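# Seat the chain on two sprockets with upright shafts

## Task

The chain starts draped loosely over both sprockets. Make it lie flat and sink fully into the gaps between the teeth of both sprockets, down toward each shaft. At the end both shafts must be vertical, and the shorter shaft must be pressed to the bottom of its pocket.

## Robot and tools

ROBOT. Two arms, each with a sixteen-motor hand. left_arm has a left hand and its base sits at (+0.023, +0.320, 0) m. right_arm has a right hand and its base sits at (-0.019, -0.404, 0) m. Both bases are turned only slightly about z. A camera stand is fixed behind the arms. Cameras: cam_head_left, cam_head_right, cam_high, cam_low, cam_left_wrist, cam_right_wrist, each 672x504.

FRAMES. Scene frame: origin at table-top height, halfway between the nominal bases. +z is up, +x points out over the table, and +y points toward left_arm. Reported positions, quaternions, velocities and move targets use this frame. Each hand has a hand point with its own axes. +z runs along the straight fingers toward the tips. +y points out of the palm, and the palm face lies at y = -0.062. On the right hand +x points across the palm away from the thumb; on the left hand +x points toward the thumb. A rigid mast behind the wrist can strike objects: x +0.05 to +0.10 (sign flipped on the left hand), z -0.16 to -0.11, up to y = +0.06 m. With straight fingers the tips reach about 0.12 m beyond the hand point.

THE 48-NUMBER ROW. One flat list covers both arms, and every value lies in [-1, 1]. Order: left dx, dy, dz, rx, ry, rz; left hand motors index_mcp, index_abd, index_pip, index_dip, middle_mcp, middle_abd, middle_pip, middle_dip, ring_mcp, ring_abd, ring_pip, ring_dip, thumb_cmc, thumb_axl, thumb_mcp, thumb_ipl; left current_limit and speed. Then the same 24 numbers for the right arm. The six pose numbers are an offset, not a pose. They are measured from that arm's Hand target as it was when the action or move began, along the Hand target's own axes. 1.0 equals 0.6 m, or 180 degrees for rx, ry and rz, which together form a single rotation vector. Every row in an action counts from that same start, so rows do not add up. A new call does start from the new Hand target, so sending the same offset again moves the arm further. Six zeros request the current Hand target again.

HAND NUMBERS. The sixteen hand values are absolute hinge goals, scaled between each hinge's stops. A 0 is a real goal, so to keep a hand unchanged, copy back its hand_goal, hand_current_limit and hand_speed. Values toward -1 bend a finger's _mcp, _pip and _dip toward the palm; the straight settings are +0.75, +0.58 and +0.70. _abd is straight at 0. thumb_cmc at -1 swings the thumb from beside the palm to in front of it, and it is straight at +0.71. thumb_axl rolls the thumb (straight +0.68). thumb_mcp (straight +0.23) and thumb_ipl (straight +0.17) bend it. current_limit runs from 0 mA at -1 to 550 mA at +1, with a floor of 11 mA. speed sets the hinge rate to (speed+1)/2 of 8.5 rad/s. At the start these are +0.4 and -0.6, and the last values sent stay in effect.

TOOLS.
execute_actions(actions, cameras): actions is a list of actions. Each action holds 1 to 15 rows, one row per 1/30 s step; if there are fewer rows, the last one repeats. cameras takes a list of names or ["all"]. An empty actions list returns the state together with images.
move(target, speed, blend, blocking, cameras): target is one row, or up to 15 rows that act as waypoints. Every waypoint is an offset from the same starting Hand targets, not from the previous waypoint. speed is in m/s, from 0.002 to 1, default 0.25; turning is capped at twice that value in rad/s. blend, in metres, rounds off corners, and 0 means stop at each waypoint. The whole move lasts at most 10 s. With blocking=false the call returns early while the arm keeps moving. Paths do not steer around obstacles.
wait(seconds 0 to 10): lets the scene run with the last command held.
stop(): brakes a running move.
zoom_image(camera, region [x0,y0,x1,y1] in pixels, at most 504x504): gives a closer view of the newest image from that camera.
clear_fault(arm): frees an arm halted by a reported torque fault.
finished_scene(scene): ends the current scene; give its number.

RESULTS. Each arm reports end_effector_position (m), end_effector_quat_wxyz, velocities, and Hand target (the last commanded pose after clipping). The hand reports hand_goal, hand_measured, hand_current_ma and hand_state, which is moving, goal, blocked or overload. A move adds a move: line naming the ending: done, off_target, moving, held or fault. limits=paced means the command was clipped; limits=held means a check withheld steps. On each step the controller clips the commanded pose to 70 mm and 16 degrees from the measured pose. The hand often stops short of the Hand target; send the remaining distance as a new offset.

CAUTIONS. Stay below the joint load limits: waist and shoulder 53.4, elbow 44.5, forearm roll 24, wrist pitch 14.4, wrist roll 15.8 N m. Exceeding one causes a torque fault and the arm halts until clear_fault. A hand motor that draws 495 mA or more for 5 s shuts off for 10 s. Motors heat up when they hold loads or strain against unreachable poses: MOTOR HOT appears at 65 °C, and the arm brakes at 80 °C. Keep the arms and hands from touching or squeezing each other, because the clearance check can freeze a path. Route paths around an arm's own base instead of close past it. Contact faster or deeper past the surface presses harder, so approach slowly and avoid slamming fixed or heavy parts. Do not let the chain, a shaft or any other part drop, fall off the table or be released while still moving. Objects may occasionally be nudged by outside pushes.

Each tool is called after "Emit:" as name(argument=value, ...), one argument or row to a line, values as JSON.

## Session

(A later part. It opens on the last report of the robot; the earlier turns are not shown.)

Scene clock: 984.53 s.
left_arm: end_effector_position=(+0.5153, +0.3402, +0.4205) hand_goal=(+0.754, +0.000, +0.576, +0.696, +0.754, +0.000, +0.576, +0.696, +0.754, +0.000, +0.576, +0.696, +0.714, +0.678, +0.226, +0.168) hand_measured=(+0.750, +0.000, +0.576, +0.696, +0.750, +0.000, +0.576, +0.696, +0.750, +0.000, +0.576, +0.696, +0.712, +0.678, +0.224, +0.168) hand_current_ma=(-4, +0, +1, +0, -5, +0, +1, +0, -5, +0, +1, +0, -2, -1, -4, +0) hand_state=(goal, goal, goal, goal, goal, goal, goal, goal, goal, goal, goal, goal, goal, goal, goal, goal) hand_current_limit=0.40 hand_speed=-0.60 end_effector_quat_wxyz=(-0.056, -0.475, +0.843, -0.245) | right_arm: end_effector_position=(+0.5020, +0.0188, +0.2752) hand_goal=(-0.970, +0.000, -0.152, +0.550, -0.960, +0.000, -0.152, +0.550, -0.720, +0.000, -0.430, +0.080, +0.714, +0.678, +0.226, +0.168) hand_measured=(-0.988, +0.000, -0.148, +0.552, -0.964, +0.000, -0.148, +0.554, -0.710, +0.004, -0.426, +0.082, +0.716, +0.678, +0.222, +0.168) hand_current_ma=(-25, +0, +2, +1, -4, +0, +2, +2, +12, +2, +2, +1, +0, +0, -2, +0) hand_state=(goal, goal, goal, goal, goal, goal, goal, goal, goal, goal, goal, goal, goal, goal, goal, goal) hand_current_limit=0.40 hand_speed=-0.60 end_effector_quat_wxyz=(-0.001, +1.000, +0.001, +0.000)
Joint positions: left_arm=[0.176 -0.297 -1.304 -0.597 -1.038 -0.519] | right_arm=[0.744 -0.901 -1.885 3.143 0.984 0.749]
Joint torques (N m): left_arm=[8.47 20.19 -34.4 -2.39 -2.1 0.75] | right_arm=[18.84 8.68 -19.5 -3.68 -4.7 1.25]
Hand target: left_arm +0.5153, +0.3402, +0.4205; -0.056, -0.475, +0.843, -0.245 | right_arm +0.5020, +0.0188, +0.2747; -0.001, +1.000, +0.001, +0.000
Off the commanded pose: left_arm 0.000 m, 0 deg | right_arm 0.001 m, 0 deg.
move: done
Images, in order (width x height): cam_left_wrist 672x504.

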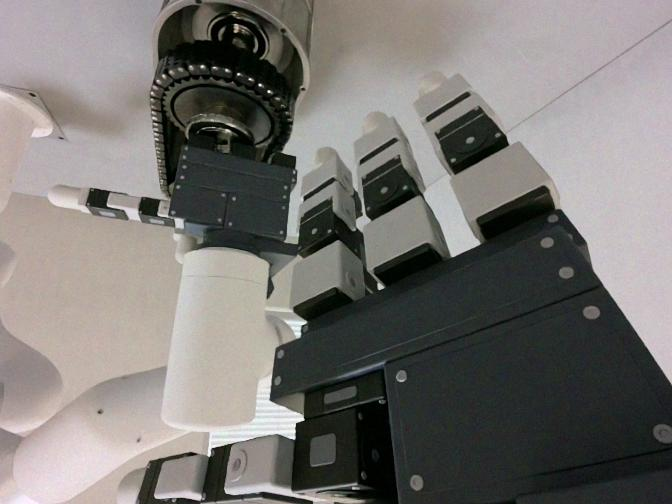

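Emit:
zoom_image(
  camera="cam_left_wrist",
  region=[130, 0, 330, 200],
)

Emit:
wait(
  seconds=0.2,
  cameras=["cam_low", "cam_head_left", "cam_left_wrist"],
)

Emit:
zoom_image(
  camera="cam_low",
  region=[395, 60, 515, 180],
)

Scaled by 2.520.

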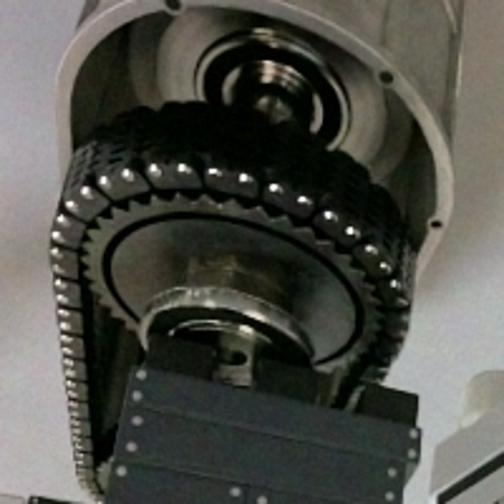

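Scene clock: 989.07 s.
left_arm: end_effector_position=(+0.5153, +0.3402, +0.4205) hand_goal=(+0.754, +0.000, +0.576, +0.696, +0.754, +0.000, +0.576, +0.696, +0.754, +0.000, +0.576, +0.696, +0.714, +0.678, +0.226, +0.168) hand_measured=(+0.750, +0.000, +0.576, +0.696, +0.750, +0.000, +0.576, +0.696, +0.750, +0.000, +0.576, +0.696, +0.712, +0.678, +0.224, +0.168) hand_current_ma=(-4, +0, +1, +0, -5, +0, +1, +0, -5, +0, +1, +0, -2, -1, -4, +0) hand_state=(goal, goal, goal, goal, goal, goal, goal, goal, goal, goal, goal, goal, goal, goal, goal, goal) hand_current_limit=0.40 hand_speed=-0.60 end_effector_quat_wxyz=(-0.056, -0.475, +0.843, -0.245) | right_arm: end_effector_position=(+0.5020, +0.0189, +0.2751) hand_goal=(-0.970, +0.000, -0.152, +0.550, -0.960, +0.000, -0.152, +0.550, -0.720, +0.000, -0.430, +0.080, +0.714, +0.678, +0.226, +0.168) hand_measured=(-0.992, +0.000, -0.148, +0.552, -0.966, +0.000, -0.148, +0.554, -0.710, +0.004, -0.426, +0.082, +0.716, +0.678, +0.222, +0.168) hand_current_ma=(-31, +0, +2, +1, -6, +0, +2, +2, +12, +2, +2, +1, +0, +0, -2, +0) hand_state=(blocked, goal, goal, goal, goal, goal, goal, goal, goal, goal, goal, goal, goal, goal, goal, goal) hand_current_limit=0.40 hand_speed=-0.60 end_effector_quat_wxyz=(-0.001, +1.000, +0.001, +0.000)
Joint positions: left_arm=[0.176 -0.297 -1.304 -0.597 -1.038 -0.519] | right_arm=[0.744 -0.901 -1.885 3.143 0.983 0.749]
Joint torques (N m): left_arm=[8.39 21.36 -34.16 -2.21 -2.1 0.71] | right_arm=[-4.58 8.55 -1.27 3.62 -4.76 1.28]
Hand target: left_arm +0.5153, +0.3402, +0.4205; -0.056, -0.475, +0.843, -0.245 | right_arm +0.5020, +0.0188, +0.2747; -0.001, +1.000, +0.001, +0.000
Off the commanded pose: left_arm 0.000 m, 0 deg | right_arm 0.000 m, 0 deg.
wait: 0.20 s; at rest from the start
Images, in order (width x height): cam_head_left 672x504, cam_low 672x504, cam_left_wrist 672x504.

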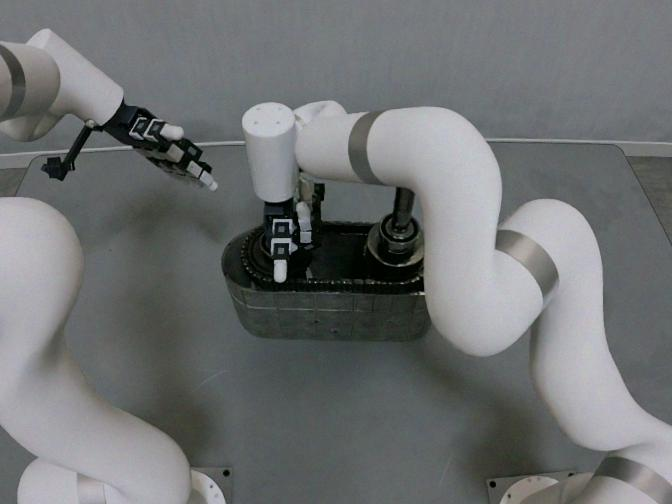

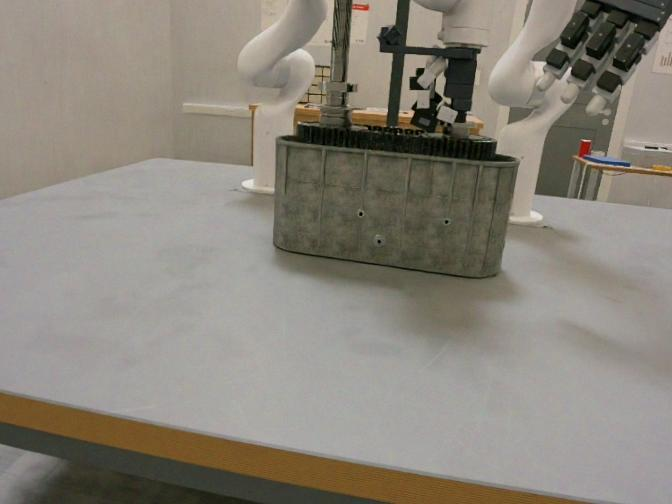

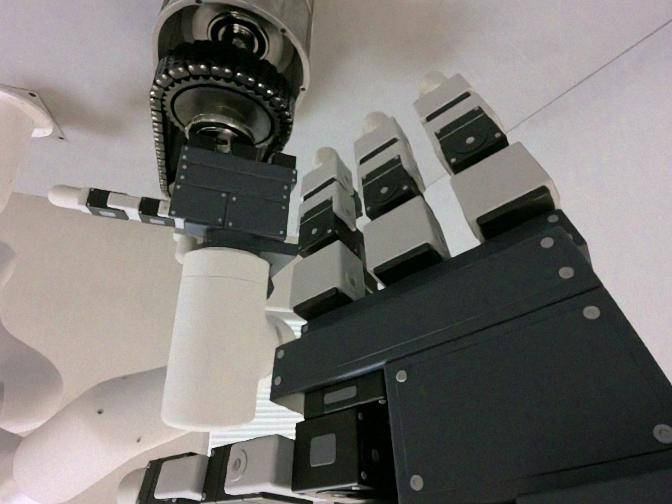

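Scaled by 4.200.

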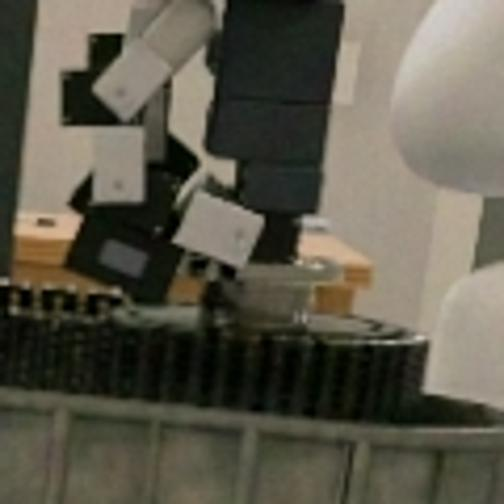

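Emit:
move(
  target=[
    [0,0,0,0,0,0,0.754,0,0.576,0.696,0.754,0,0.576,0.696,0.754,0,0.576,0.696,0.714,0.678,0.226,0.168,0.4,-0.6,0,0.0,-0.25,0,0,0,-0.97,0,-0.153,0.55,-0.96,0,-0.153,0.55,-0.72,0,-0.43,0.08,0.714,0.678,0.226,0.168,0.4,-0.6],
  ],
  cameras=["cam_left_wrist", "cam_low"],
  speed=0.1,
)

Emit:
zoom_image(
  camera="cam_left_wrist",
  region=[130, 0, 330, 200],
)

Emit:
zoom_image(
  camera="cam_low",
  region=[395, 60, 515, 180],
)

Emit:
zoom_image(
  camera="cam_low",
  region=[270, 80, 510, 180],
)

Scene clock: 998.50 s.
left_arm: end_effector_position=(+0.5153, +0.3402, +0.4205) hand_goal=(+0.754, +0.000, +0.576, +0.696, +0.754, +0.000, +0.576, +0.696, +0.754, +0.000, +0.576, +0.696, +0.714, +0.678, +0.226, +0.168) hand_measured=(+0.750, +0.000, +0.576, +0.696, +0.750, +0.000, +0.576, +0.696, +0.750, +0.000, +0.576, +0.696, +0.712, +0.678, +0.224, +0.168) hand_current_ma=(-4, +0, +1, +0, -5, +0, +1, +0, -5, +0, +1, +0, -2, -1, -4, +0) hand_state=(goal, goal, goal, goal, goal, goal, goal, goal, goal, goal, goal, goal, goal, goal, goal, goal) hand_current_limit=0.40 hand_speed=-0.60 end_effector_quat_wxyz=(-0.056, -0.475, +0.843, -0.245) | right_arm: end_effector_position=(+0.5021, +0.0186, +0.4246) hand_goal=(-0.970, +0.000, -0.152, +0.550, -0.960, +0.000, -0.152, +0.550, -0.720, +0.000, -0.430, +0.080, +0.714, +0.678, +0.226, +0.168) hand_measured=(-0.964, +0.000, -0.148, +0.552, -0.956, +0.000, -0.148, +0.554, -0.710, +0.004, -0.426, +0.082, +0.716, +0.678, +0.222, +0.168) hand_current_ma=(+4, +0, +2, +1, +4, +0, +2, +2, +12, +2, +2, +1, +0, +0, -3, +0) hand_state=(goal, goal, goal, goal, goal, goal, goal, goal, goal, goal, goal, goal, goal, goal, goal, goal) hand_current_limit=0.40 hand_speed=-0.60 end_effector_quat_wxyz=(-0.001, +1.000, +0.001, +0.000)
Joint positions: left_arm=[0.176 -0.297 -1.304 -0.597 -1.038 -0.519] | right_arm=[0.744 -0.848 -2.131 3.143 1.283 0.75]
Joint torques (N m): left_arm=[8.27 20.97 -33.97 -2.3 -2.05 0.7] | right_arm=[-21.79 34.26 -37.76 -4.52 1.1 0.86]
Hand target: left_arm +0.5153, +0.3402, +0.4205; -0.056, -0.475, +0.843, -0.245 | right_arm +0.5021, +0.0186, +0.4247; -0.001, +1.000, +0.001, +0.000
Off the commanded pose: left_arm 0.000 m, 0 deg | right_arm 0.000 m, 0 deg.
move: done
Images, in order (width x height): cam_low 672x504, cam_left_wrist 672x504.

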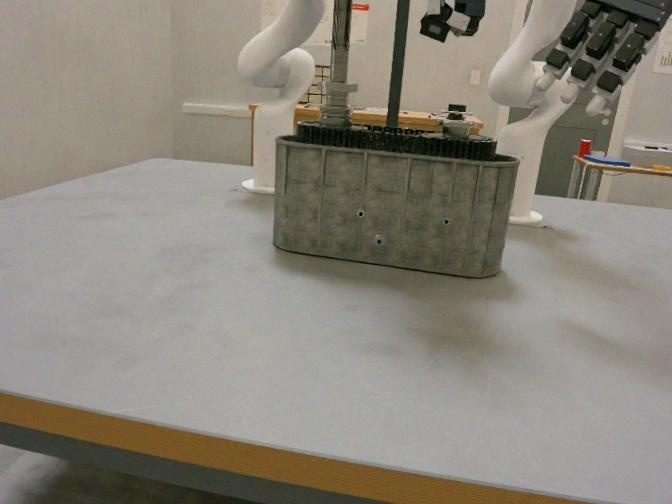

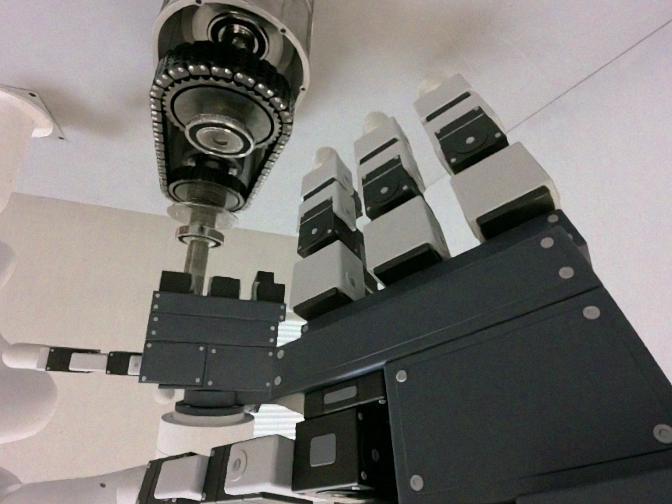

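Scaled by 2.520.

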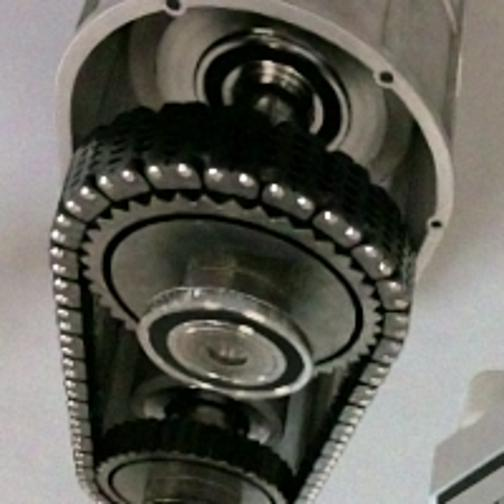

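Scaled by 4.200.

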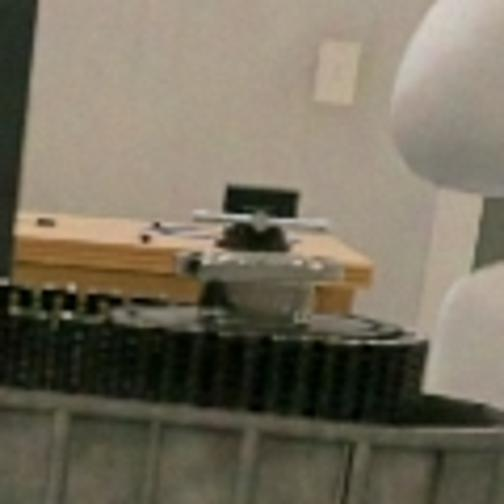

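Scaled by 2.100.

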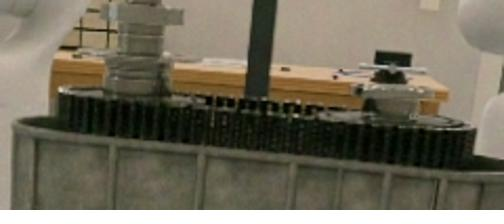

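Emit:
move(
  target=[
    [-0.076,0.0272,-0.135,0,0,0,0.754,0,0.576,0.696,0.754,0,0.576,0.696,0.754,0,0.576,0.696,0.714,0.678,0.226,0.168,0.4,-0.6,0,0,-0.1333,0,0,0,-0.97,0,-0.153,0.55,-0.96,0,-0.153,0.55,-0.72,0,-0.43,0.08,0.714,0.678,0.226,0.168,0.4,-0.6],
    [-0.076,0.0272,-0.135,0,0,0,0.754,0,0.576,0.696,0.754,0,0.576,0.696,0.754,0,0.576,0.696,0.714,0.678,0.226,0.168,0.4,-0.6,-0.01,-0.185,-0.0667,-0.04,0.2355,-0.1567,0.754,0,0.576,0.696,0.754,0,0.576,0.696,0.754,0,0.576,0.696,0.714,0.678,0.226,0.168,0.4,-0.6],
  ],
  cameras=["cam_right_wrist"],
  speed=0.25,
)

Emit:
zoom_image(
  camera="cam_right_wrist",
  region=[380, 30, 580, 230],
)

Scene clock: 1014.33 s.
left_arm: end_effector_position=(+0.5153, +0.4203, +0.4704) hand_goal=(+0.754, +0.000, +0.576, +0.696, +0.754, +0.000, +0.576, +0.696, +0.754, +0.000, +0.576, +0.696, +0.714, +0.678, +0.226, +0.168) hand_measured=(+0.750, +0.000, +0.576, +0.696, +0.750, +0.000, +0.576, +0.696, +0.750, +0.000, +0.576, +0.696, +0.712, +0.678, +0.224, +0.168) hand_current_ma=(-4, +0, +1, +0, -5, +0, +1, +0, -5, +0, +1, +0, -2, -1, -4, +0) hand_state=(goal, goal, goal, goal, goal, goal, goal, goal, goal, goal, goal, goal, goal, goal, goal, goal) hand_current_limit=0.40 hand_speed=-0.60 end_effector_quat_wxyz=(-0.056, -0.475, +0.843, -0.245) | right_arm: end_effector_position=(+0.4960, +0.1296, +0.4648) hand_goal=(+0.754, +0.000, +0.576, +0.696, +0.754, +0.000, +0.576, +0.696, +0.754, +0.000, +0.576, +0.696, +0.714, +0.678, +0.226, +0.168) hand_measured=(+0.754, +0.000, +0.576, +0.694, +0.754, +0.000, +0.576, +0.694, +0.754, +0.004, +0.574, +0.694, +0.716, +0.678, +0.222, +0.168) hand_current_ma=(+0, +0, +0, -1, +0, +0, +0, -1, +0, +2, +0, -1, +0, +0, -3, +0) hand_state=(goal, goal, goal, goal, goal, goal, goal, goal, goal, goal, goal, goal, goal, goal, goal, goal) hand_current_limit=0.40 hand_speed=-0.60 end_effector_quat_wxyz=(+0.060, +0.901, +0.238, +0.358)
Joint positions: left_arm=[0.313 -0.328 -1.455 -0.548 -1.204 -0.48] | right_arm=[1.041 -0.693 -1.822 2.306 0.84 1.018]
Joint torques (N m): left_arm=[9.01 22.61 -34.28 2.88 -2.31 0.67] | right_arm=[16.17 47.08 -19.71 -6.96 -1.25 0.8]
Hand target: left_arm +0.5153, +0.4203, +0.4704; -0.056, -0.475, +0.843, -0.245 | right_arm +0.4960, +0.1296, +0.4648; +0.060, +0.901, +0.238, +0.358
Off the commanded pose: left_arm 0.000 m, 0 deg | right_arm 0.000 m, 0 deg.
move: done
Images, in order (width x height): cam_right_wrist 672x504.

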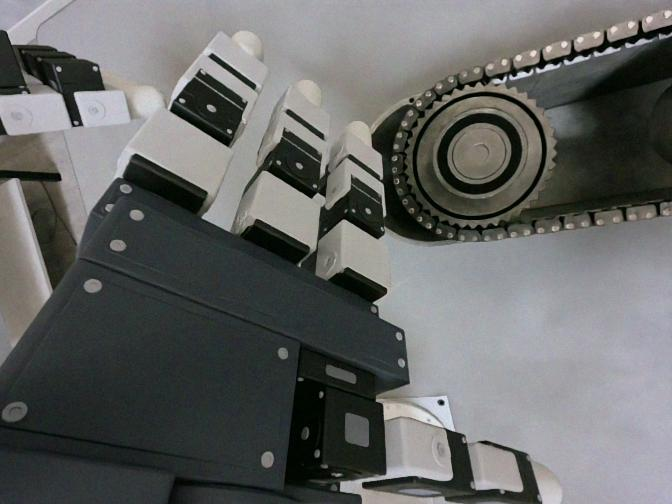

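Scaled by 2.520.

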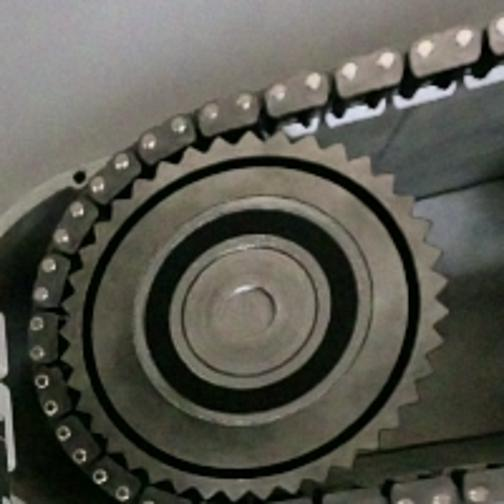

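Emit:
zoom_image(
  camera="cam_right_wrist",
  region=[385, 60, 485, 160],
)

Emit:
zoom_image(
  camera="cam_right_wrist",
  region=[385, 150, 485, 250],
)

Emit:
zoom_image(
  camera="cam_right_wrist",
  region=[470, 170, 590, 250],
)

Scaled by 5.040.

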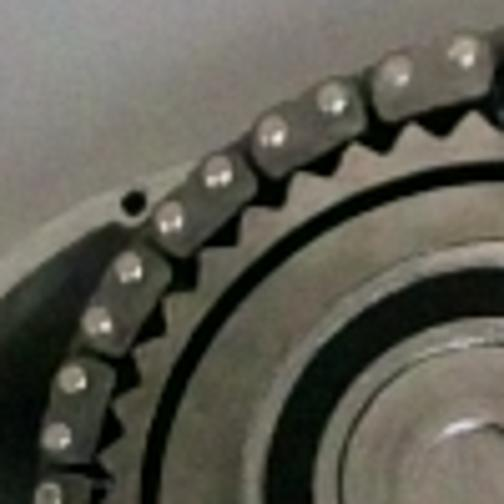

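Scaled by 5.040.

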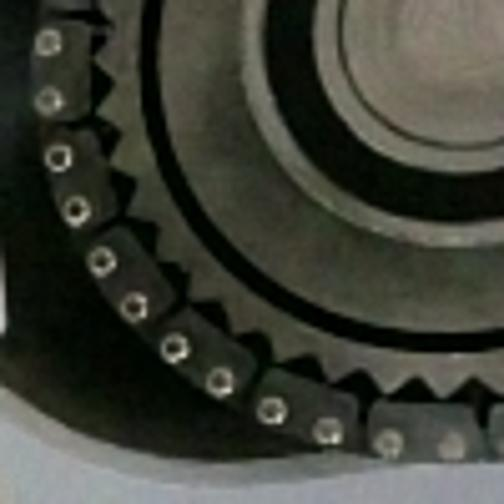

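Scaled by 4.200.

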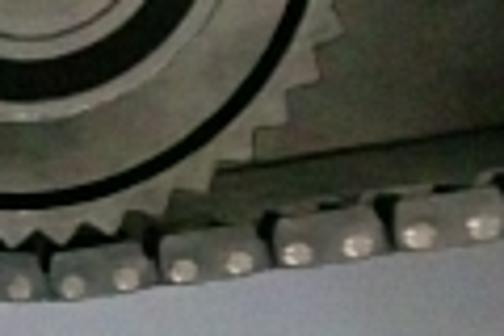

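Emit:
move(
  target=[0,0,0,0,0,0,0.754,0,0.576,0.696,0.754,0,0.576,0.696,0.754,0,0.576,0.696,0.714,0.678,0.226,0.168,0.4,-0.6,-0.0447,0.4055,-0.1905,0,0,0,0.754,0,0.576,0.696,0.754,0,0.576,0.696,0.754,0,0.576,0.696,0.714,0.678,0.226,0.168,0.4,-0.6],
  cameras=["cam_right_wrist","cam_left_wrist"],
  speed=0.25,
)

Emit:
zoom_image(
  camera="cam_right_wrist",
  region=[420, 100, 560, 250],
)

Emit:
zoom_image(
  camera="cam_left_wrist",
  region=[150, 80, 300, 230],
)

Scene clock: 1032.20 s.
left_arm: end_effector_position=(+0.5153, +0.4203, +0.4704) hand_goal=(+0.754, +0.000, +0.576, +0.696, +0.754, +0.000, +0.576, +0.696, +0.754, +0.000, +0.576, +0.696, +0.714, +0.678, +0.226, +0.168) hand_measured=(+0.750, +0.000, +0.576, +0.696, +0.750, +0.000, +0.576, +0.696, +0.750, +0.000, +0.576, +0.696, +0.712, +0.678, +0.224, +0.168) hand_current_ma=(-4, +0, +1, +0, -5, +0, +1, +0, -5, +0, +1, +0, -2, -1, -4, +0) hand_state=(goal, goal, goal, goal, goal, goal, goal, goal, goal, goal, goal, goal, goal, goal, goal, goal) hand_current_limit=0.40 hand_speed=-0.60 end_effector_quat_wxyz=(-0.056, -0.475, +0.843, -0.245) | right_arm: end_effector_position=(+0.4962, -0.1041, +0.6003) hand_goal=(+0.754, +0.000, +0.576, +0.696, +0.754, +0.000, +0.576, +0.696, +0.754, +0.000, +0.576, +0.696, +0.714, +0.678, +0.226, +0.168) hand_measured=(+0.754, +0.000, +0.576, +0.694, +0.754, +0.000, +0.576, +0.694, +0.754, +0.004, +0.574, +0.694, +0.716, +0.678, +0.222, +0.168) hand_current_ma=(+0, +0, +0, -1, +0, +0, +0, -1, +0, +2, +0, -1, +0, +0, -3, +0) hand_state=(goal, goal, goal, goal, goal, goal, goal, goal, goal, goal, goal, goal, goal, goal, goal, goal) hand_current_limit=0.40 hand_speed=-0.60 end_effector_quat_wxyz=(+0.060, +0.901, +0.238, +0.357)
Joint positions: left_arm=[0.313 -0.328 -1.455 -0.548 -1.204 -0.48] | right_arm=[0.81 -0.149 -1.388 2.442 0.77 0.698]
Joint torques (N m): left_arm=[9 23.5 -34.04 2.56 -2.38 0.49] | right_arm=[-21.23 32.22 -20.12 4.5 -1.58 -1.06]
Hand target: left_arm +0.5153, +0.4203, +0.4704; -0.056, -0.475, +0.843, -0.245 | right_arm +0.4962, -0.1041, +0.6003; +0.060, +0.901, +0.238, +0.358
Off the commanded pose: left_arm 0.000 m, 0 deg | right_arm 0.000 m, 0 deg.
move: done
Images, in order (width x height): cam_left_wrist 672x504, cam_right_wrist 672x504.

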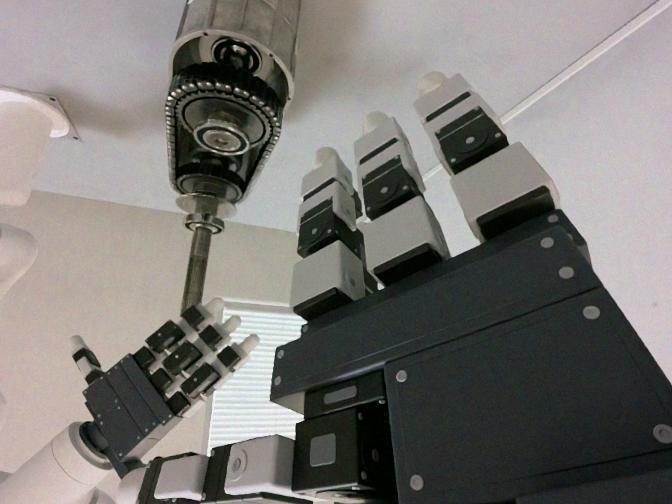

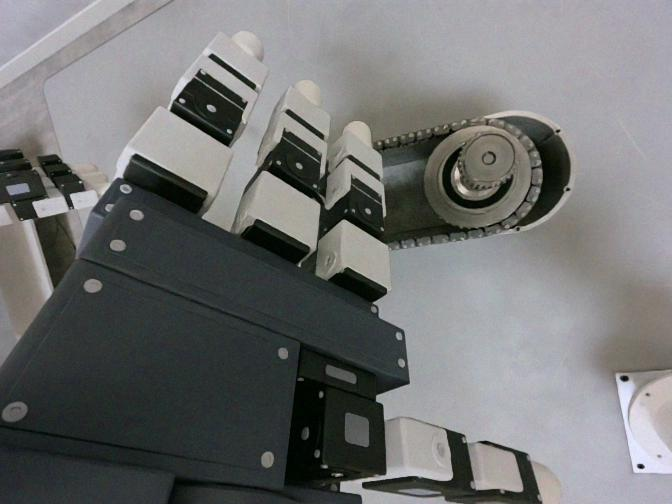

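Scaled by 3.360.

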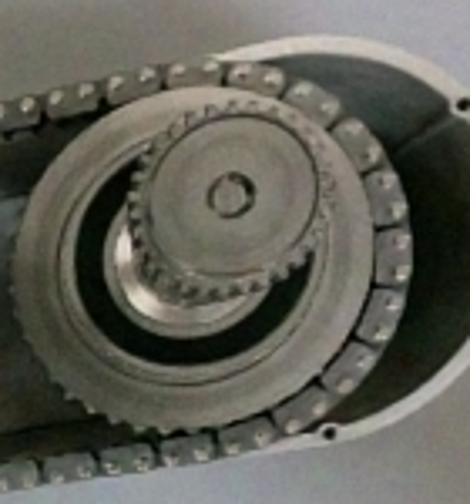

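Scaled by 3.360.

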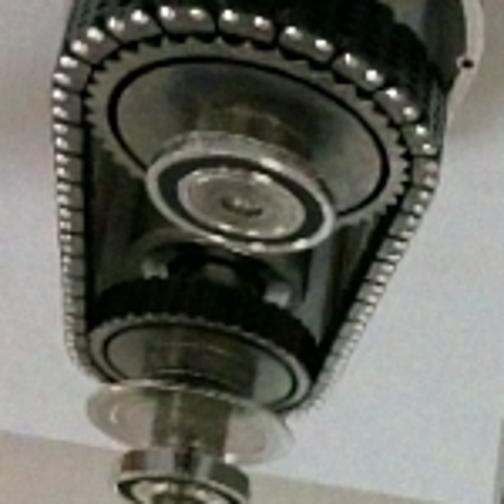

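Emit:
zoom_image(
  camera="cam_right_wrist",
  region=[420, 190, 520, 250],
)

Emit:
zoom_image(
  camera="cam_right_wrist",
  region=[480, 110, 560, 190],
)

Scaled by 5.040.

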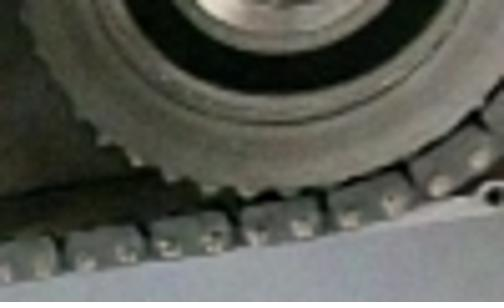

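Scaled by 6.300.

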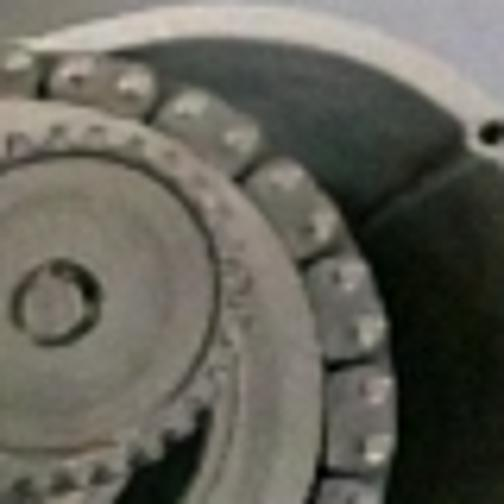

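Emit:
move(
  target=[
    [0.076,-0.0272,0.135,0,0,0,0.754,0,0.576,0.696,0.754,0,0.576,0.696,0.754,0,0.576,0.696,0.714,0.678,0.226,0.168,0.4,-0.6,0,0,0,0,0,0,0.754,0,0.576,0.696,0.754,0,0.576,0.696,0.754,0,0.576,0.696,0.714,0.678,0.226,0.168,0.4,-0.6],
    [0.0202,0.0436,0.3423,0.0451,0.0692,-0.0115,0.754,0,0.576,0.696,0.754,0,0.576,0.696,0.754,0,0.576,0.696,0.714,0.678,0.226,0.168,0.4,-0.6,0,0,0,0,0,0,0.754,0,0.576,0.696,0.754,0,0.576,0.696,0.754,0,0.576,0.696,0.714,0.678,0.226,0.168,0.4,-0.6],
  ],
  cameras=["cam_left_wrist"],
  speed=0.15,
)

Emit:
zoom_image(
  camera="cam_left_wrist",
  region=[90, 30, 330, 230],
)

Emit:
zoom_image(
  camera="cam_left_wrist",
  region=[125, 120, 225, 215],
)

Emit:
zoom_image(
  camera="cam_left_wrist",
  region=[210, 120, 320, 215],
)

Scene clock: 1071.93 s.
left_arm: end_effector_position=(+0.5154, +0.3262, +0.2856) hand_goal=(+0.754, +0.000, +0.576, +0.696, +0.754, +0.000, +0.576, +0.696, +0.754, +0.000, +0.576, +0.696, +0.714, +0.678, +0.226, +0.168) hand_measured=(+0.750, +0.000, +0.576, +0.696, +0.750, +0.000, +0.576, +0.696, +0.750, +0.000, +0.576, +0.696, +0.712, +0.678, +0.224, +0.168) hand_current_ma=(-4, +0, +1, +0, -5, +0, +1, +0, -5, +0, +1, +0, -2, -1, -4, +0) hand_state=(goal, goal, goal, goal, goal, goal, goal, goal, goal, goal, goal, goal, goal, goal, goal, goal) hand_current_limit=0.40 hand_speed=-0.60 end_effector_quat_wxyz=(-0.118, -0.464, +0.804, -0.353) | right_arm: end_effector_position=(+0.4962, -0.1041, +0.6003) hand_goal=(+0.754, +0.000, +0.576, +0.696, +0.754, +0.000, +0.576, +0.696, +0.754, +0.000, +0.576, +0.696, +0.714, +0.678, +0.226, +0.168) hand_measured=(+0.754, +0.000, +0.576, +0.694, +0.754, +0.000, +0.576, +0.694, +0.754, +0.004, +0.574, +0.694, +0.716, +0.678, +0.222, +0.168) hand_current_ma=(+0, +0, +0, -1, +0, +0, +0, -1, +0, +2, +0, -1, +0, +0, -3, +0) hand_state=(goal, goal, goal, goal, goal, goal, goal, goal, goal, goal, goal, goal, goal, goal, goal, goal) hand_current_limit=0.40 hand_speed=-0.60 end_effector_quat_wxyz=(+0.060, +0.901, +0.238, +0.358)
Joint positions: left_arm=[0.244 -0.479 -1.155 -0.96 -1.001 -0.111] | right_arm=[0.81 -0.149 -1.388 2.442 0.77 0.698]
Joint torques (N m): left_arm=[8.37 24.93 -16.76 -2.43 -2.82 0.76] | right_arm=[-22.01 31.88 -21.16 3.98 -1.02 -1.12]
Hand target: left_arm +0.5154, +0.3262, +0.2855; -0.118, -0.464, +0.804, -0.353 | right_arm +0.4962, -0.1041, +0.6003; +0.060, +0.901, +0.238, +0.358
Off the commanded pose: left_arm 0.000 m, 0 deg | right_arm 0.000 m, 0 deg.
move: done
Images, in order (width x height): cam_left_wrist 672x504.

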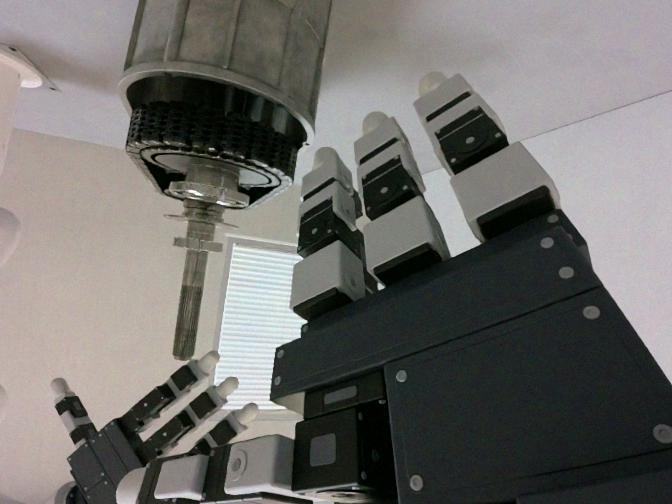

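Scaled by 2.100.

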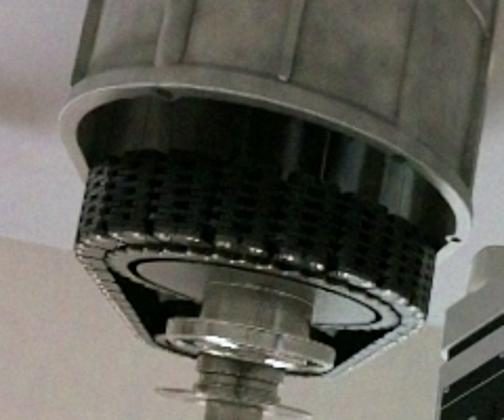

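Scaled by 5.040.

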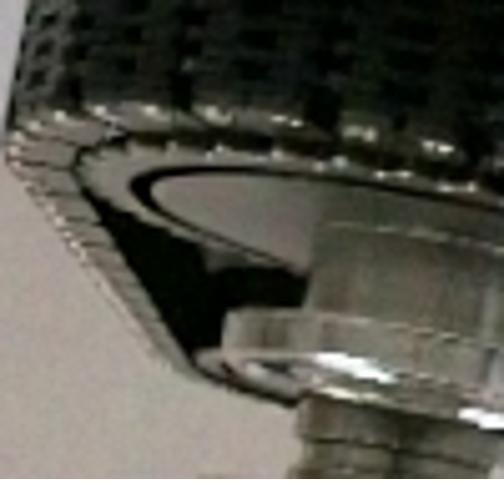

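Scaled by 4.582.

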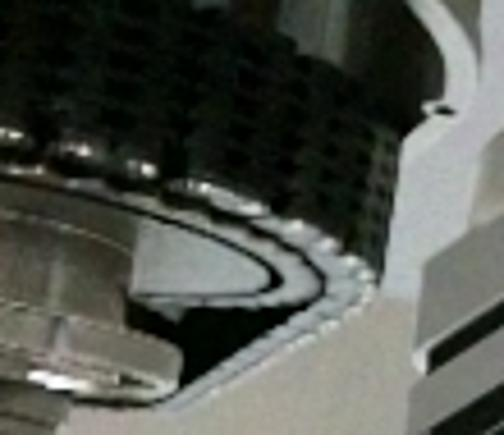

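Emit:
move(
  target=[
    [0.101,-0.0948,-0.1783,-0.0451,-0.0692,0.0115,0.754,0,0.576,0.696,0.754,0,0.576,0.696,0.754,0,0.576,0.696,0.714,0.678,0.226,0.168,0.4,-0.6,0.0308,-0.2088,0.1052,0.04,-0.2355,0.1567,0.754,0,0.576,0.696,0.754,0,0.576,0.696,0.754,0,0.576,0.696,0.714,0.678,0.226,0.168,0.4,-0.6],
    [0.101,-0.0948,-0.1783,-0.0451,-0.0692,0.0115,0.754,0,0.576,0.696,0.754,0,0.576,0.696,0.754,0,0.576,0.696,0.714,0.678,0.226,0.168,0.4,-0.6,0.0308,-0.2088,0.1052,0.04,-0.2355,0.1567,-0.97,0,-0.153,0.55,-0.96,0,-0.153,0.55,-0.73,0,-0.43,0.08,0.714,0.678,0.226,0.168,0.4,-0.6],
  ],
  cameras=["cam_left_wrist"],
  speed=0.2,
)

Emit:
zoom_image(
  camera="cam_left_wrist",
  region=[130, 0, 330, 200],
)

Scene clock: 1094.33 s.
left_arm: end_effector_position=(+0.5150, +0.3403, +0.4203) hand_goal=(+0.754, +0.000, +0.576, +0.696, +0.754, +0.000, +0.576, +0.696, +0.754, +0.000, +0.576, +0.696, +0.714, +0.678, +0.226, +0.168) hand_measured=(+0.750, +0.000, +0.576, +0.696, +0.750, +0.000, +0.576, +0.696, +0.750, +0.000, +0.576, +0.696, +0.712, +0.678, +0.224, +0.168) hand_current_ma=(-4, +0, +1, +0, -5, +0, +1, +0, -5, +0, +1, +0, -2, -1, -4, +0) hand_state=(goal, goal, goal, goal, goal, goal, goal, goal, goal, goal, goal, goal, goal, goal, goal, goal) hand_current_limit=0.40 hand_speed=-0.60 end_effector_quat_wxyz=(-0.056, -0.475, +0.843, -0.245) | right_arm: end_effector_position=(+0.5019, +0.0187, +0.5303) hand_goal=(-0.970, +0.000, -0.152, +0.550, -0.960, +0.000, -0.152, +0.550, -0.730, +0.000, -0.430, +0.080, +0.714, +0.678, +0.226, +0.168) hand_measured=(-0.950, +0.000, -0.148, +0.552, -0.942, +0.000, -0.148, +0.554, -0.710, +0.004, -0.426, +0.082, +0.716, +0.678, +0.222, +0.168) hand_current_ma=(+28, +0, +2, +2, +24, +0, +2, +2, +29, +1, +2, +1, +0, +0, -3, +0) hand_state=(goal, goal, goal, goal, goal, goal, goal, goal, blocked, goal, goal, goal, goal, goal, goal, goal) hand_current_limit=0.40 hand_speed=-0.60 end_effector_quat_wxyz=(-0.001, +1.000, +0.001, +0.000)
Joint positions: left_arm=[0.176 -0.297 -1.303 -0.597 -1.038 -0.519] | right_arm=[0.744 -0.99 -2.615 3.143 1.624 0.75]
Joint torques (N m): left_arm=[-9.31 58.32 -34.36 3.07 -2.33 -1.02] | right_arm=[-22.11 33.42 -34.9 3.79 1 0.91]
Hand target: left_arm +0.5150, +0.3403, +0.4203; -0.056, -0.475, +0.843, -0.245 | right_arm +0.5019, +0.0187, +0.5303; -0.001, +1.000, +0.001, +0.000
Off the commanded pose: left_arm 0.000 m, 0 deg | right_arm 0.000 m, 0 deg.
move: done
Images, in order (width x height): cam_left_wrist 672x504.

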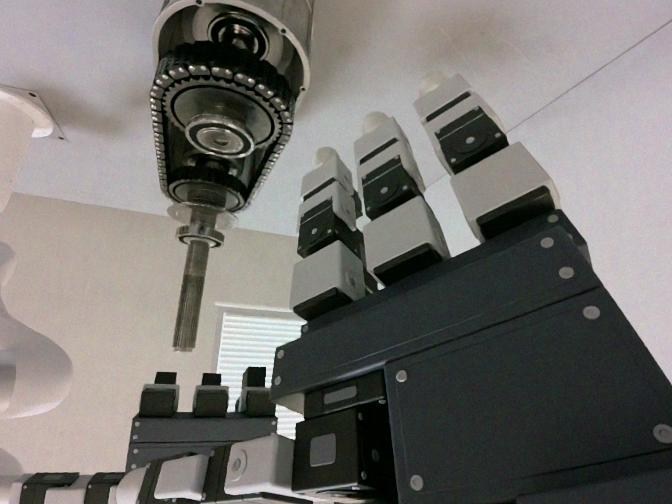

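Scaled by 2.520.

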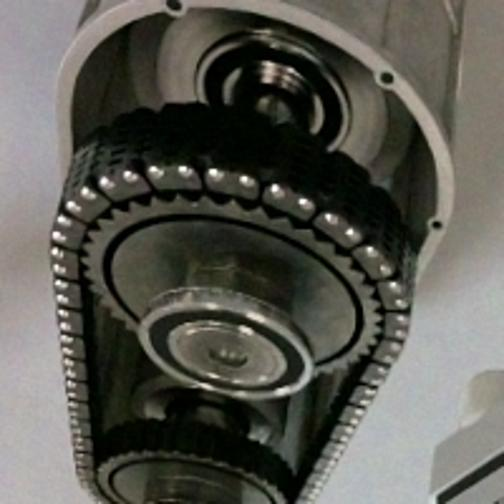

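Emit:
move(
  target=[
    [0,0,0,0,0,0,0.754,0,0.576,0.696,0.754,0,0.576,0.696,0.754,0,0.576,0.696,0.714,0.678,0.226,0.168,0.4,-0.6,-0.0065,0.007,0.4088,0,0,0,-0.97,0,-0.153,0.55,-0.96,0,-0.153,0.55,-0.72,0,-0.43,0.08,0.714,0.678,0.226,0.168,0.4,-0.6],
    [0,0,0,0,0,0,0.754,0,0.576,0.696,0.754,0,0.576,0.696,0.754,0,0.576,0.696,0.714,0.678,0.226,0.168,0.4,-0.6,-0.0065,0.007,0.4263,0,0,0,-0.97,0,-0.153,0.55,-0.96,0,-0.153,0.55,-0.72,0,-0.43,0.08,0.714,0.678,0.226,0.168,0.4,-0.6],
  ],
  cameras=["cam_left_wrist", "cam_low"],
  speed=[0.12, 0.02],
)

Emit:
zoom_image(
  camera="cam_low",
  region=[395, 60, 515, 180],
)

Emit:
zoom_image(
  camera="cam_left_wrist",
  region=[130, 0, 330, 200],
)

Scene clock: 1113.90 s.
left_arm: end_effector_position=(+0.5150, +0.3403, +0.4203) hand_goal=(+0.754, +0.000, +0.576, +0.696, +0.754, +0.000, +0.576, +0.696, +0.754, +0.000, +0.576, +0.696, +0.714, +0.678, +0.226, +0.168) hand_measured=(+0.750, +0.000, +0.576, +0.696, +0.750, +0.000, +0.576, +0.696, +0.750, +0.000, +0.576, +0.696, +0.712, +0.678, +0.224, +0.168) hand_current_ma=(-4, +0, +1, +0, -5, +0, +1, +0, -5, +0, +1, +0, -2, -1, -4, +0) hand_state=(goal, goal, goal, goal, goal, goal, goal, goal, goal, goal, goal, goal, goal, goal, goal, goal) hand_current_limit=0.40 hand_speed=-0.60 end_effector_quat_wxyz=(-0.056, -0.475, +0.843, -0.245) | right_arm: end_effector_position=(+0.4979, +0.0149, +0.2750) hand_goal=(-0.970, +0.000, -0.152, +0.550, -0.960, +0.000, -0.152, +0.550, -0.720, +0.000, -0.430, +0.080, +0.714, +0.678, +0.226, +0.168) hand_measured=(-0.958, +0.000, -0.148, +0.552, -0.950, +0.000, -0.148, +0.554, -0.710, +0.004, -0.426, +0.082, +0.716, +0.678, +0.222, +0.168) hand_current_ma=(+12, +0, +2, +2, +11, +0, +2, +2, +12, +1, +2, +1, +0, +0, -3, +0) hand_state=(goal, goal, goal, goal, goal, goal, goal, goal, goal, goal, goal, goal, goal, goal, goal, goal) hand_current_limit=0.40 hand_speed=-0.60 end_effector_quat_wxyz=(-0.001, +1.000, +0.001, +0.000)
Joint positions: left_arm=[0.176 -0.297 -1.303 -0.597 -1.038 -0.519] | right_arm=[0.744 -0.883 -1.855 3.143 0.971 0.749]
Joint torques (N m): left_arm=[-9.2 57.8 -34.01 3.05 -2.36 -1.11] | right_arm=[10.18 9.18 8.63 3.4 -2.47 -0.93]
Hand target: left_arm +0.5150, +0.3403, +0.4203; -0.056, -0.475, +0.843, -0.245 | right_arm +0.4979, +0.0148, +0.2745; -0.001, +1.000, +0.001, +0.000
Off the commanded pose: left_arm 0.000 m, 0 deg | right_arm 0.001 m, 0 deg.
move: done
Images, in order (width x height): cam_low 672x504, cam_left_wrist 672x504.

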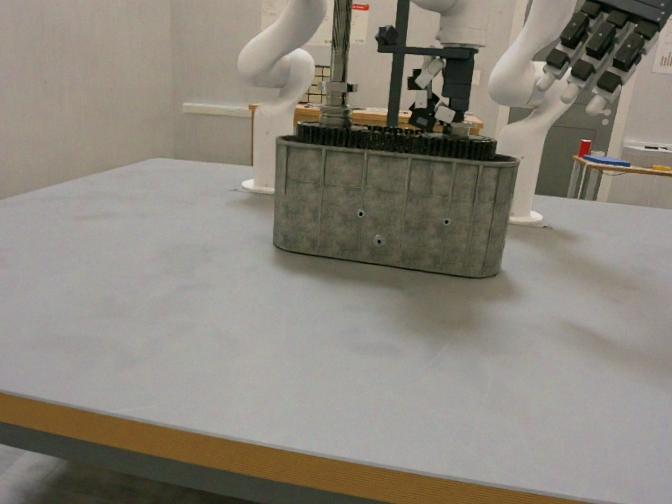

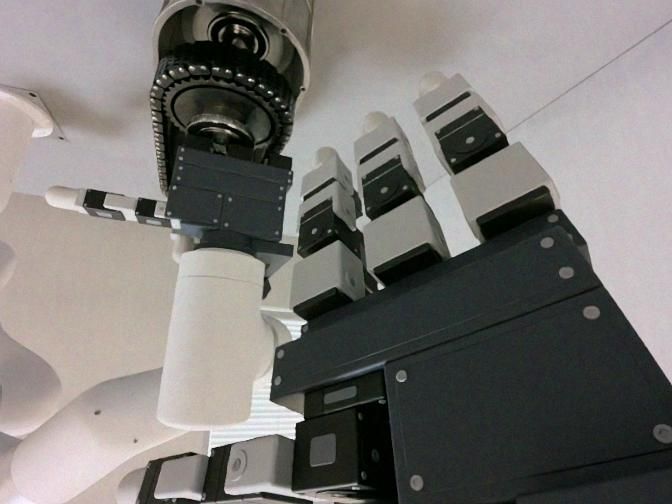

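Scaled by 4.200.

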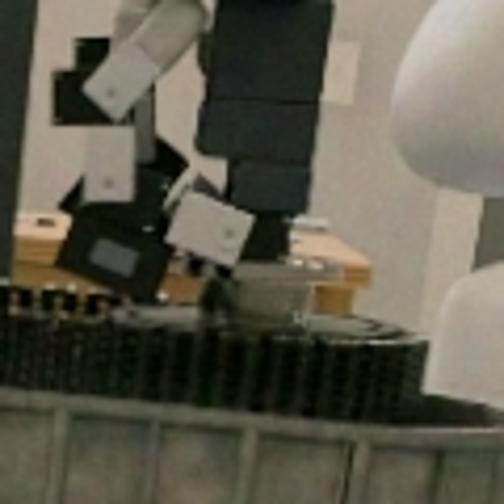

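Scaled by 2.520.

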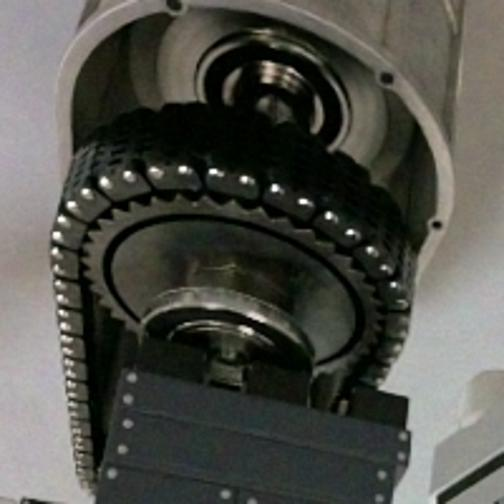

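Emit:
move(
  target=[
    [0,0,0,0,0,0,0.754,0,0.576,0.696,0.754,0,0.576,0.696,0.754,0,0.576,0.696,0.714,0.678,0.226,0.168,0.4,-0.6,0,-0.0067,0.0008,0,0,0,-0.97,0,-0.153,0.55,-0.96,0,-0.153,0.55,-0.72,0,-0.43,0.08,0.714,0.678,0.226,0.168,0.4,-0.6],
    [0,0,0,0,0,0,0.754,0,0.576,0.696,0.754,0,0.576,0.696,0.754,0,0.576,0.696,0.714,0.678,0.226,0.168,0.4,-0.6,0.0067,-0.0067,0.0008,0,0,0,-0.97,0,-0.153,0.55,-0.96,0,-0.153,0.55,-0.72,0,-0.43,0.08,0.714,0.678,0.226,0.168,0.4,-0.6],
    [0,0,0,0,0,0,0.754,0,0.576,0.696,0.754,0,0.576,0.696,0.754,0,0.576,0.696,0.714,0.678,0.226,0.168,0.4,-0.6,-0.0067,-0.0067,0.0008,0,0,0,-0.97,0,-0.153,0.55,-0.96,0,-0.153,0.55,-0.72,0,-0.43,0.08,0.714,0.678,0.226,0.168,0.4,-0.6],
    [0,0,0,0,0,0,0.754,0,0.576,0.696,0.754,0,0.576,0.696,0.754,0,0.576,0.696,0.714,0.678,0.226,0.168,0.4,-0.6,0.0,-0.012,0.0008,0,0,0,-0.97,0,-0.153,0.55,-0.96,0,-0.153,0.55,-0.72,0,-0.43,0.08,0.714,0.678,0.226,0.168,0.4,-0.6],
  ],
  cameras=["cam_left_wrist", "cam_low"],
  speed=0.02,
)

Emit:
zoom_image(
  camera="cam_low",
  region=[395, 60, 515, 180],
)

Emit:
zoom_image(
  camera="cam_left_wrist",
  region=[130, 0, 330, 200],
)

Scene clock: 1131.33 s.
left_arm: end_effector_position=(+0.5150, +0.3403, +0.4203) hand_goal=(+0.754, +0.000, +0.576, +0.696, +0.754, +0.000, +0.576, +0.696, +0.754, +0.000, +0.576, +0.696, +0.714, +0.678, +0.226, +0.168) hand_measured=(+0.750, +0.000, +0.576, +0.696, +0.750, +0.000, +0.576, +0.696, +0.750, +0.000, +0.576, +0.696, +0.712, +0.678, +0.224, +0.168) hand_current_ma=(-4, +0, +1, +0, -5, +0, +1, +0, -5, +0, +1, +0, -2, -1, -4, +0) hand_state=(goal, goal, goal, goal, goal, goal, goal, goal, goal, goal, goal, goal, goal, goal, goal, goal) hand_current_limit=0.40 hand_speed=-0.60 end_effector_quat_wxyz=(-0.056, -0.475, +0.843, -0.245) | right_arm: end_effector_position=(+0.4978, +0.0221, +0.2750) hand_goal=(-0.970, +0.000, -0.152, +0.550, -0.960, +0.000, -0.152, +0.550, -0.720, +0.000, -0.430, +0.080, +0.714, +0.678, +0.226, +0.168) hand_measured=(-0.988, +0.000, -0.148, +0.552, -0.998, +0.000, -0.148, +0.554, -0.710, +0.004, -0.426, +0.082, +0.716, +0.678, +0.222, +0.168) hand_current_ma=(-23, +0, +2, +1, -71, +0, +2, +2, +12, +1, +2, +1, +0, +0, -3, +0) hand_state=(goal, goal, goal, goal, blocked, goal, goal, goal, goal, goal, goal, goal, goal, goal, goal, goal) hand_current_limit=0.40 hand_speed=-0.60 end_effector_quat_wxyz=(-0.001, +1.000, +0.001, +0.000)
Joint positions: left_arm=[0.176 -0.297 -1.303 -0.597 -1.038 -0.519] | right_arm=[0.751 -0.898 -1.88 3.143 0.981 0.756]
Joint torques (N m): left_arm=[-8.49 58.63 -34.24 2.83 -2.25 -1.05] | right_arm=[-12.6 0.97 -17.11 0.19 -4.28 -0.73]
Hand target: left_arm +0.5150, +0.3403, +0.4203; -0.056, -0.475, +0.843, -0.245 | right_arm +0.4978, +0.0220, +0.2740; -0.001, +1.000, +0.001, +0.000
Off the commanded pose: left_arm 0.000 m, 0 deg | right_arm 0.001 m, 0 deg.
move: done
Images, in order (width x height): cam_low 672x504, cam_left_wrist 672x504.

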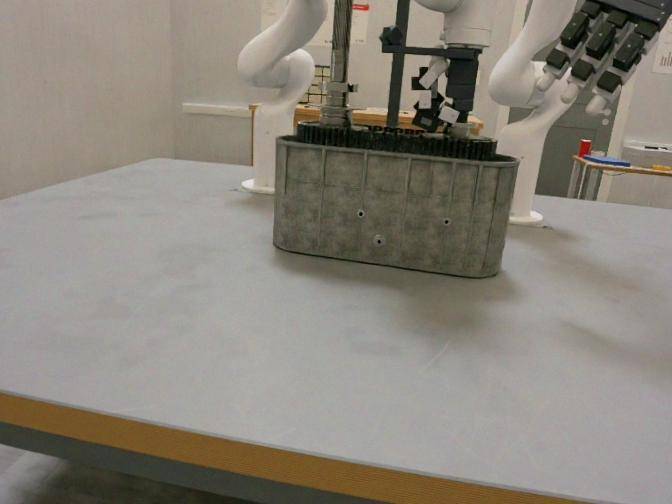

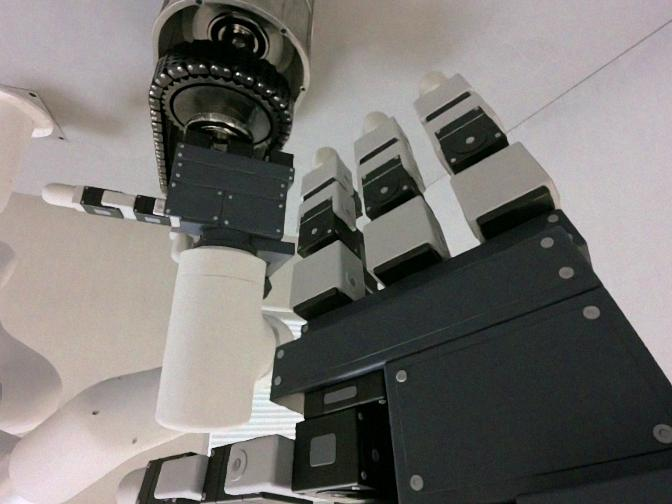

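Scaled by 4.200.

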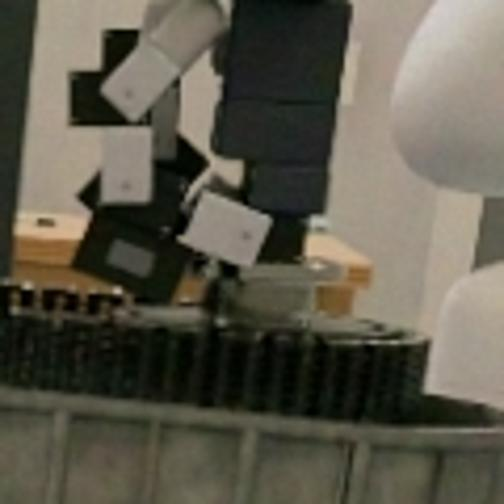

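Scaled by 2.520.

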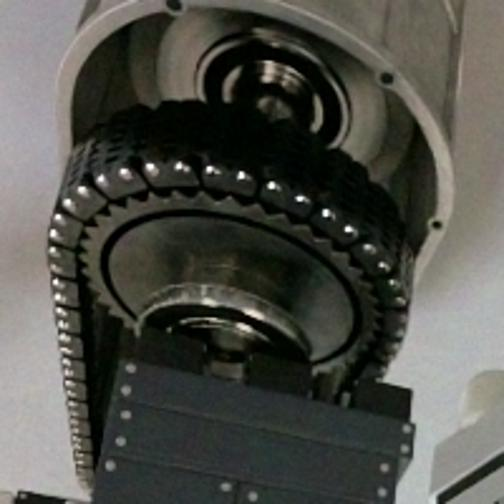

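Emit:
zoom_image(
  camera="cam_left_wrist",
  region=[180, 0, 300, 90],
)

Scaled by 4.200.

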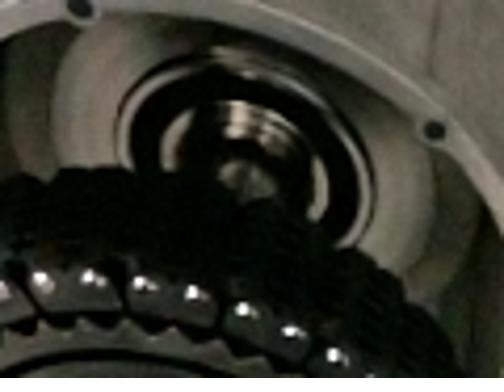

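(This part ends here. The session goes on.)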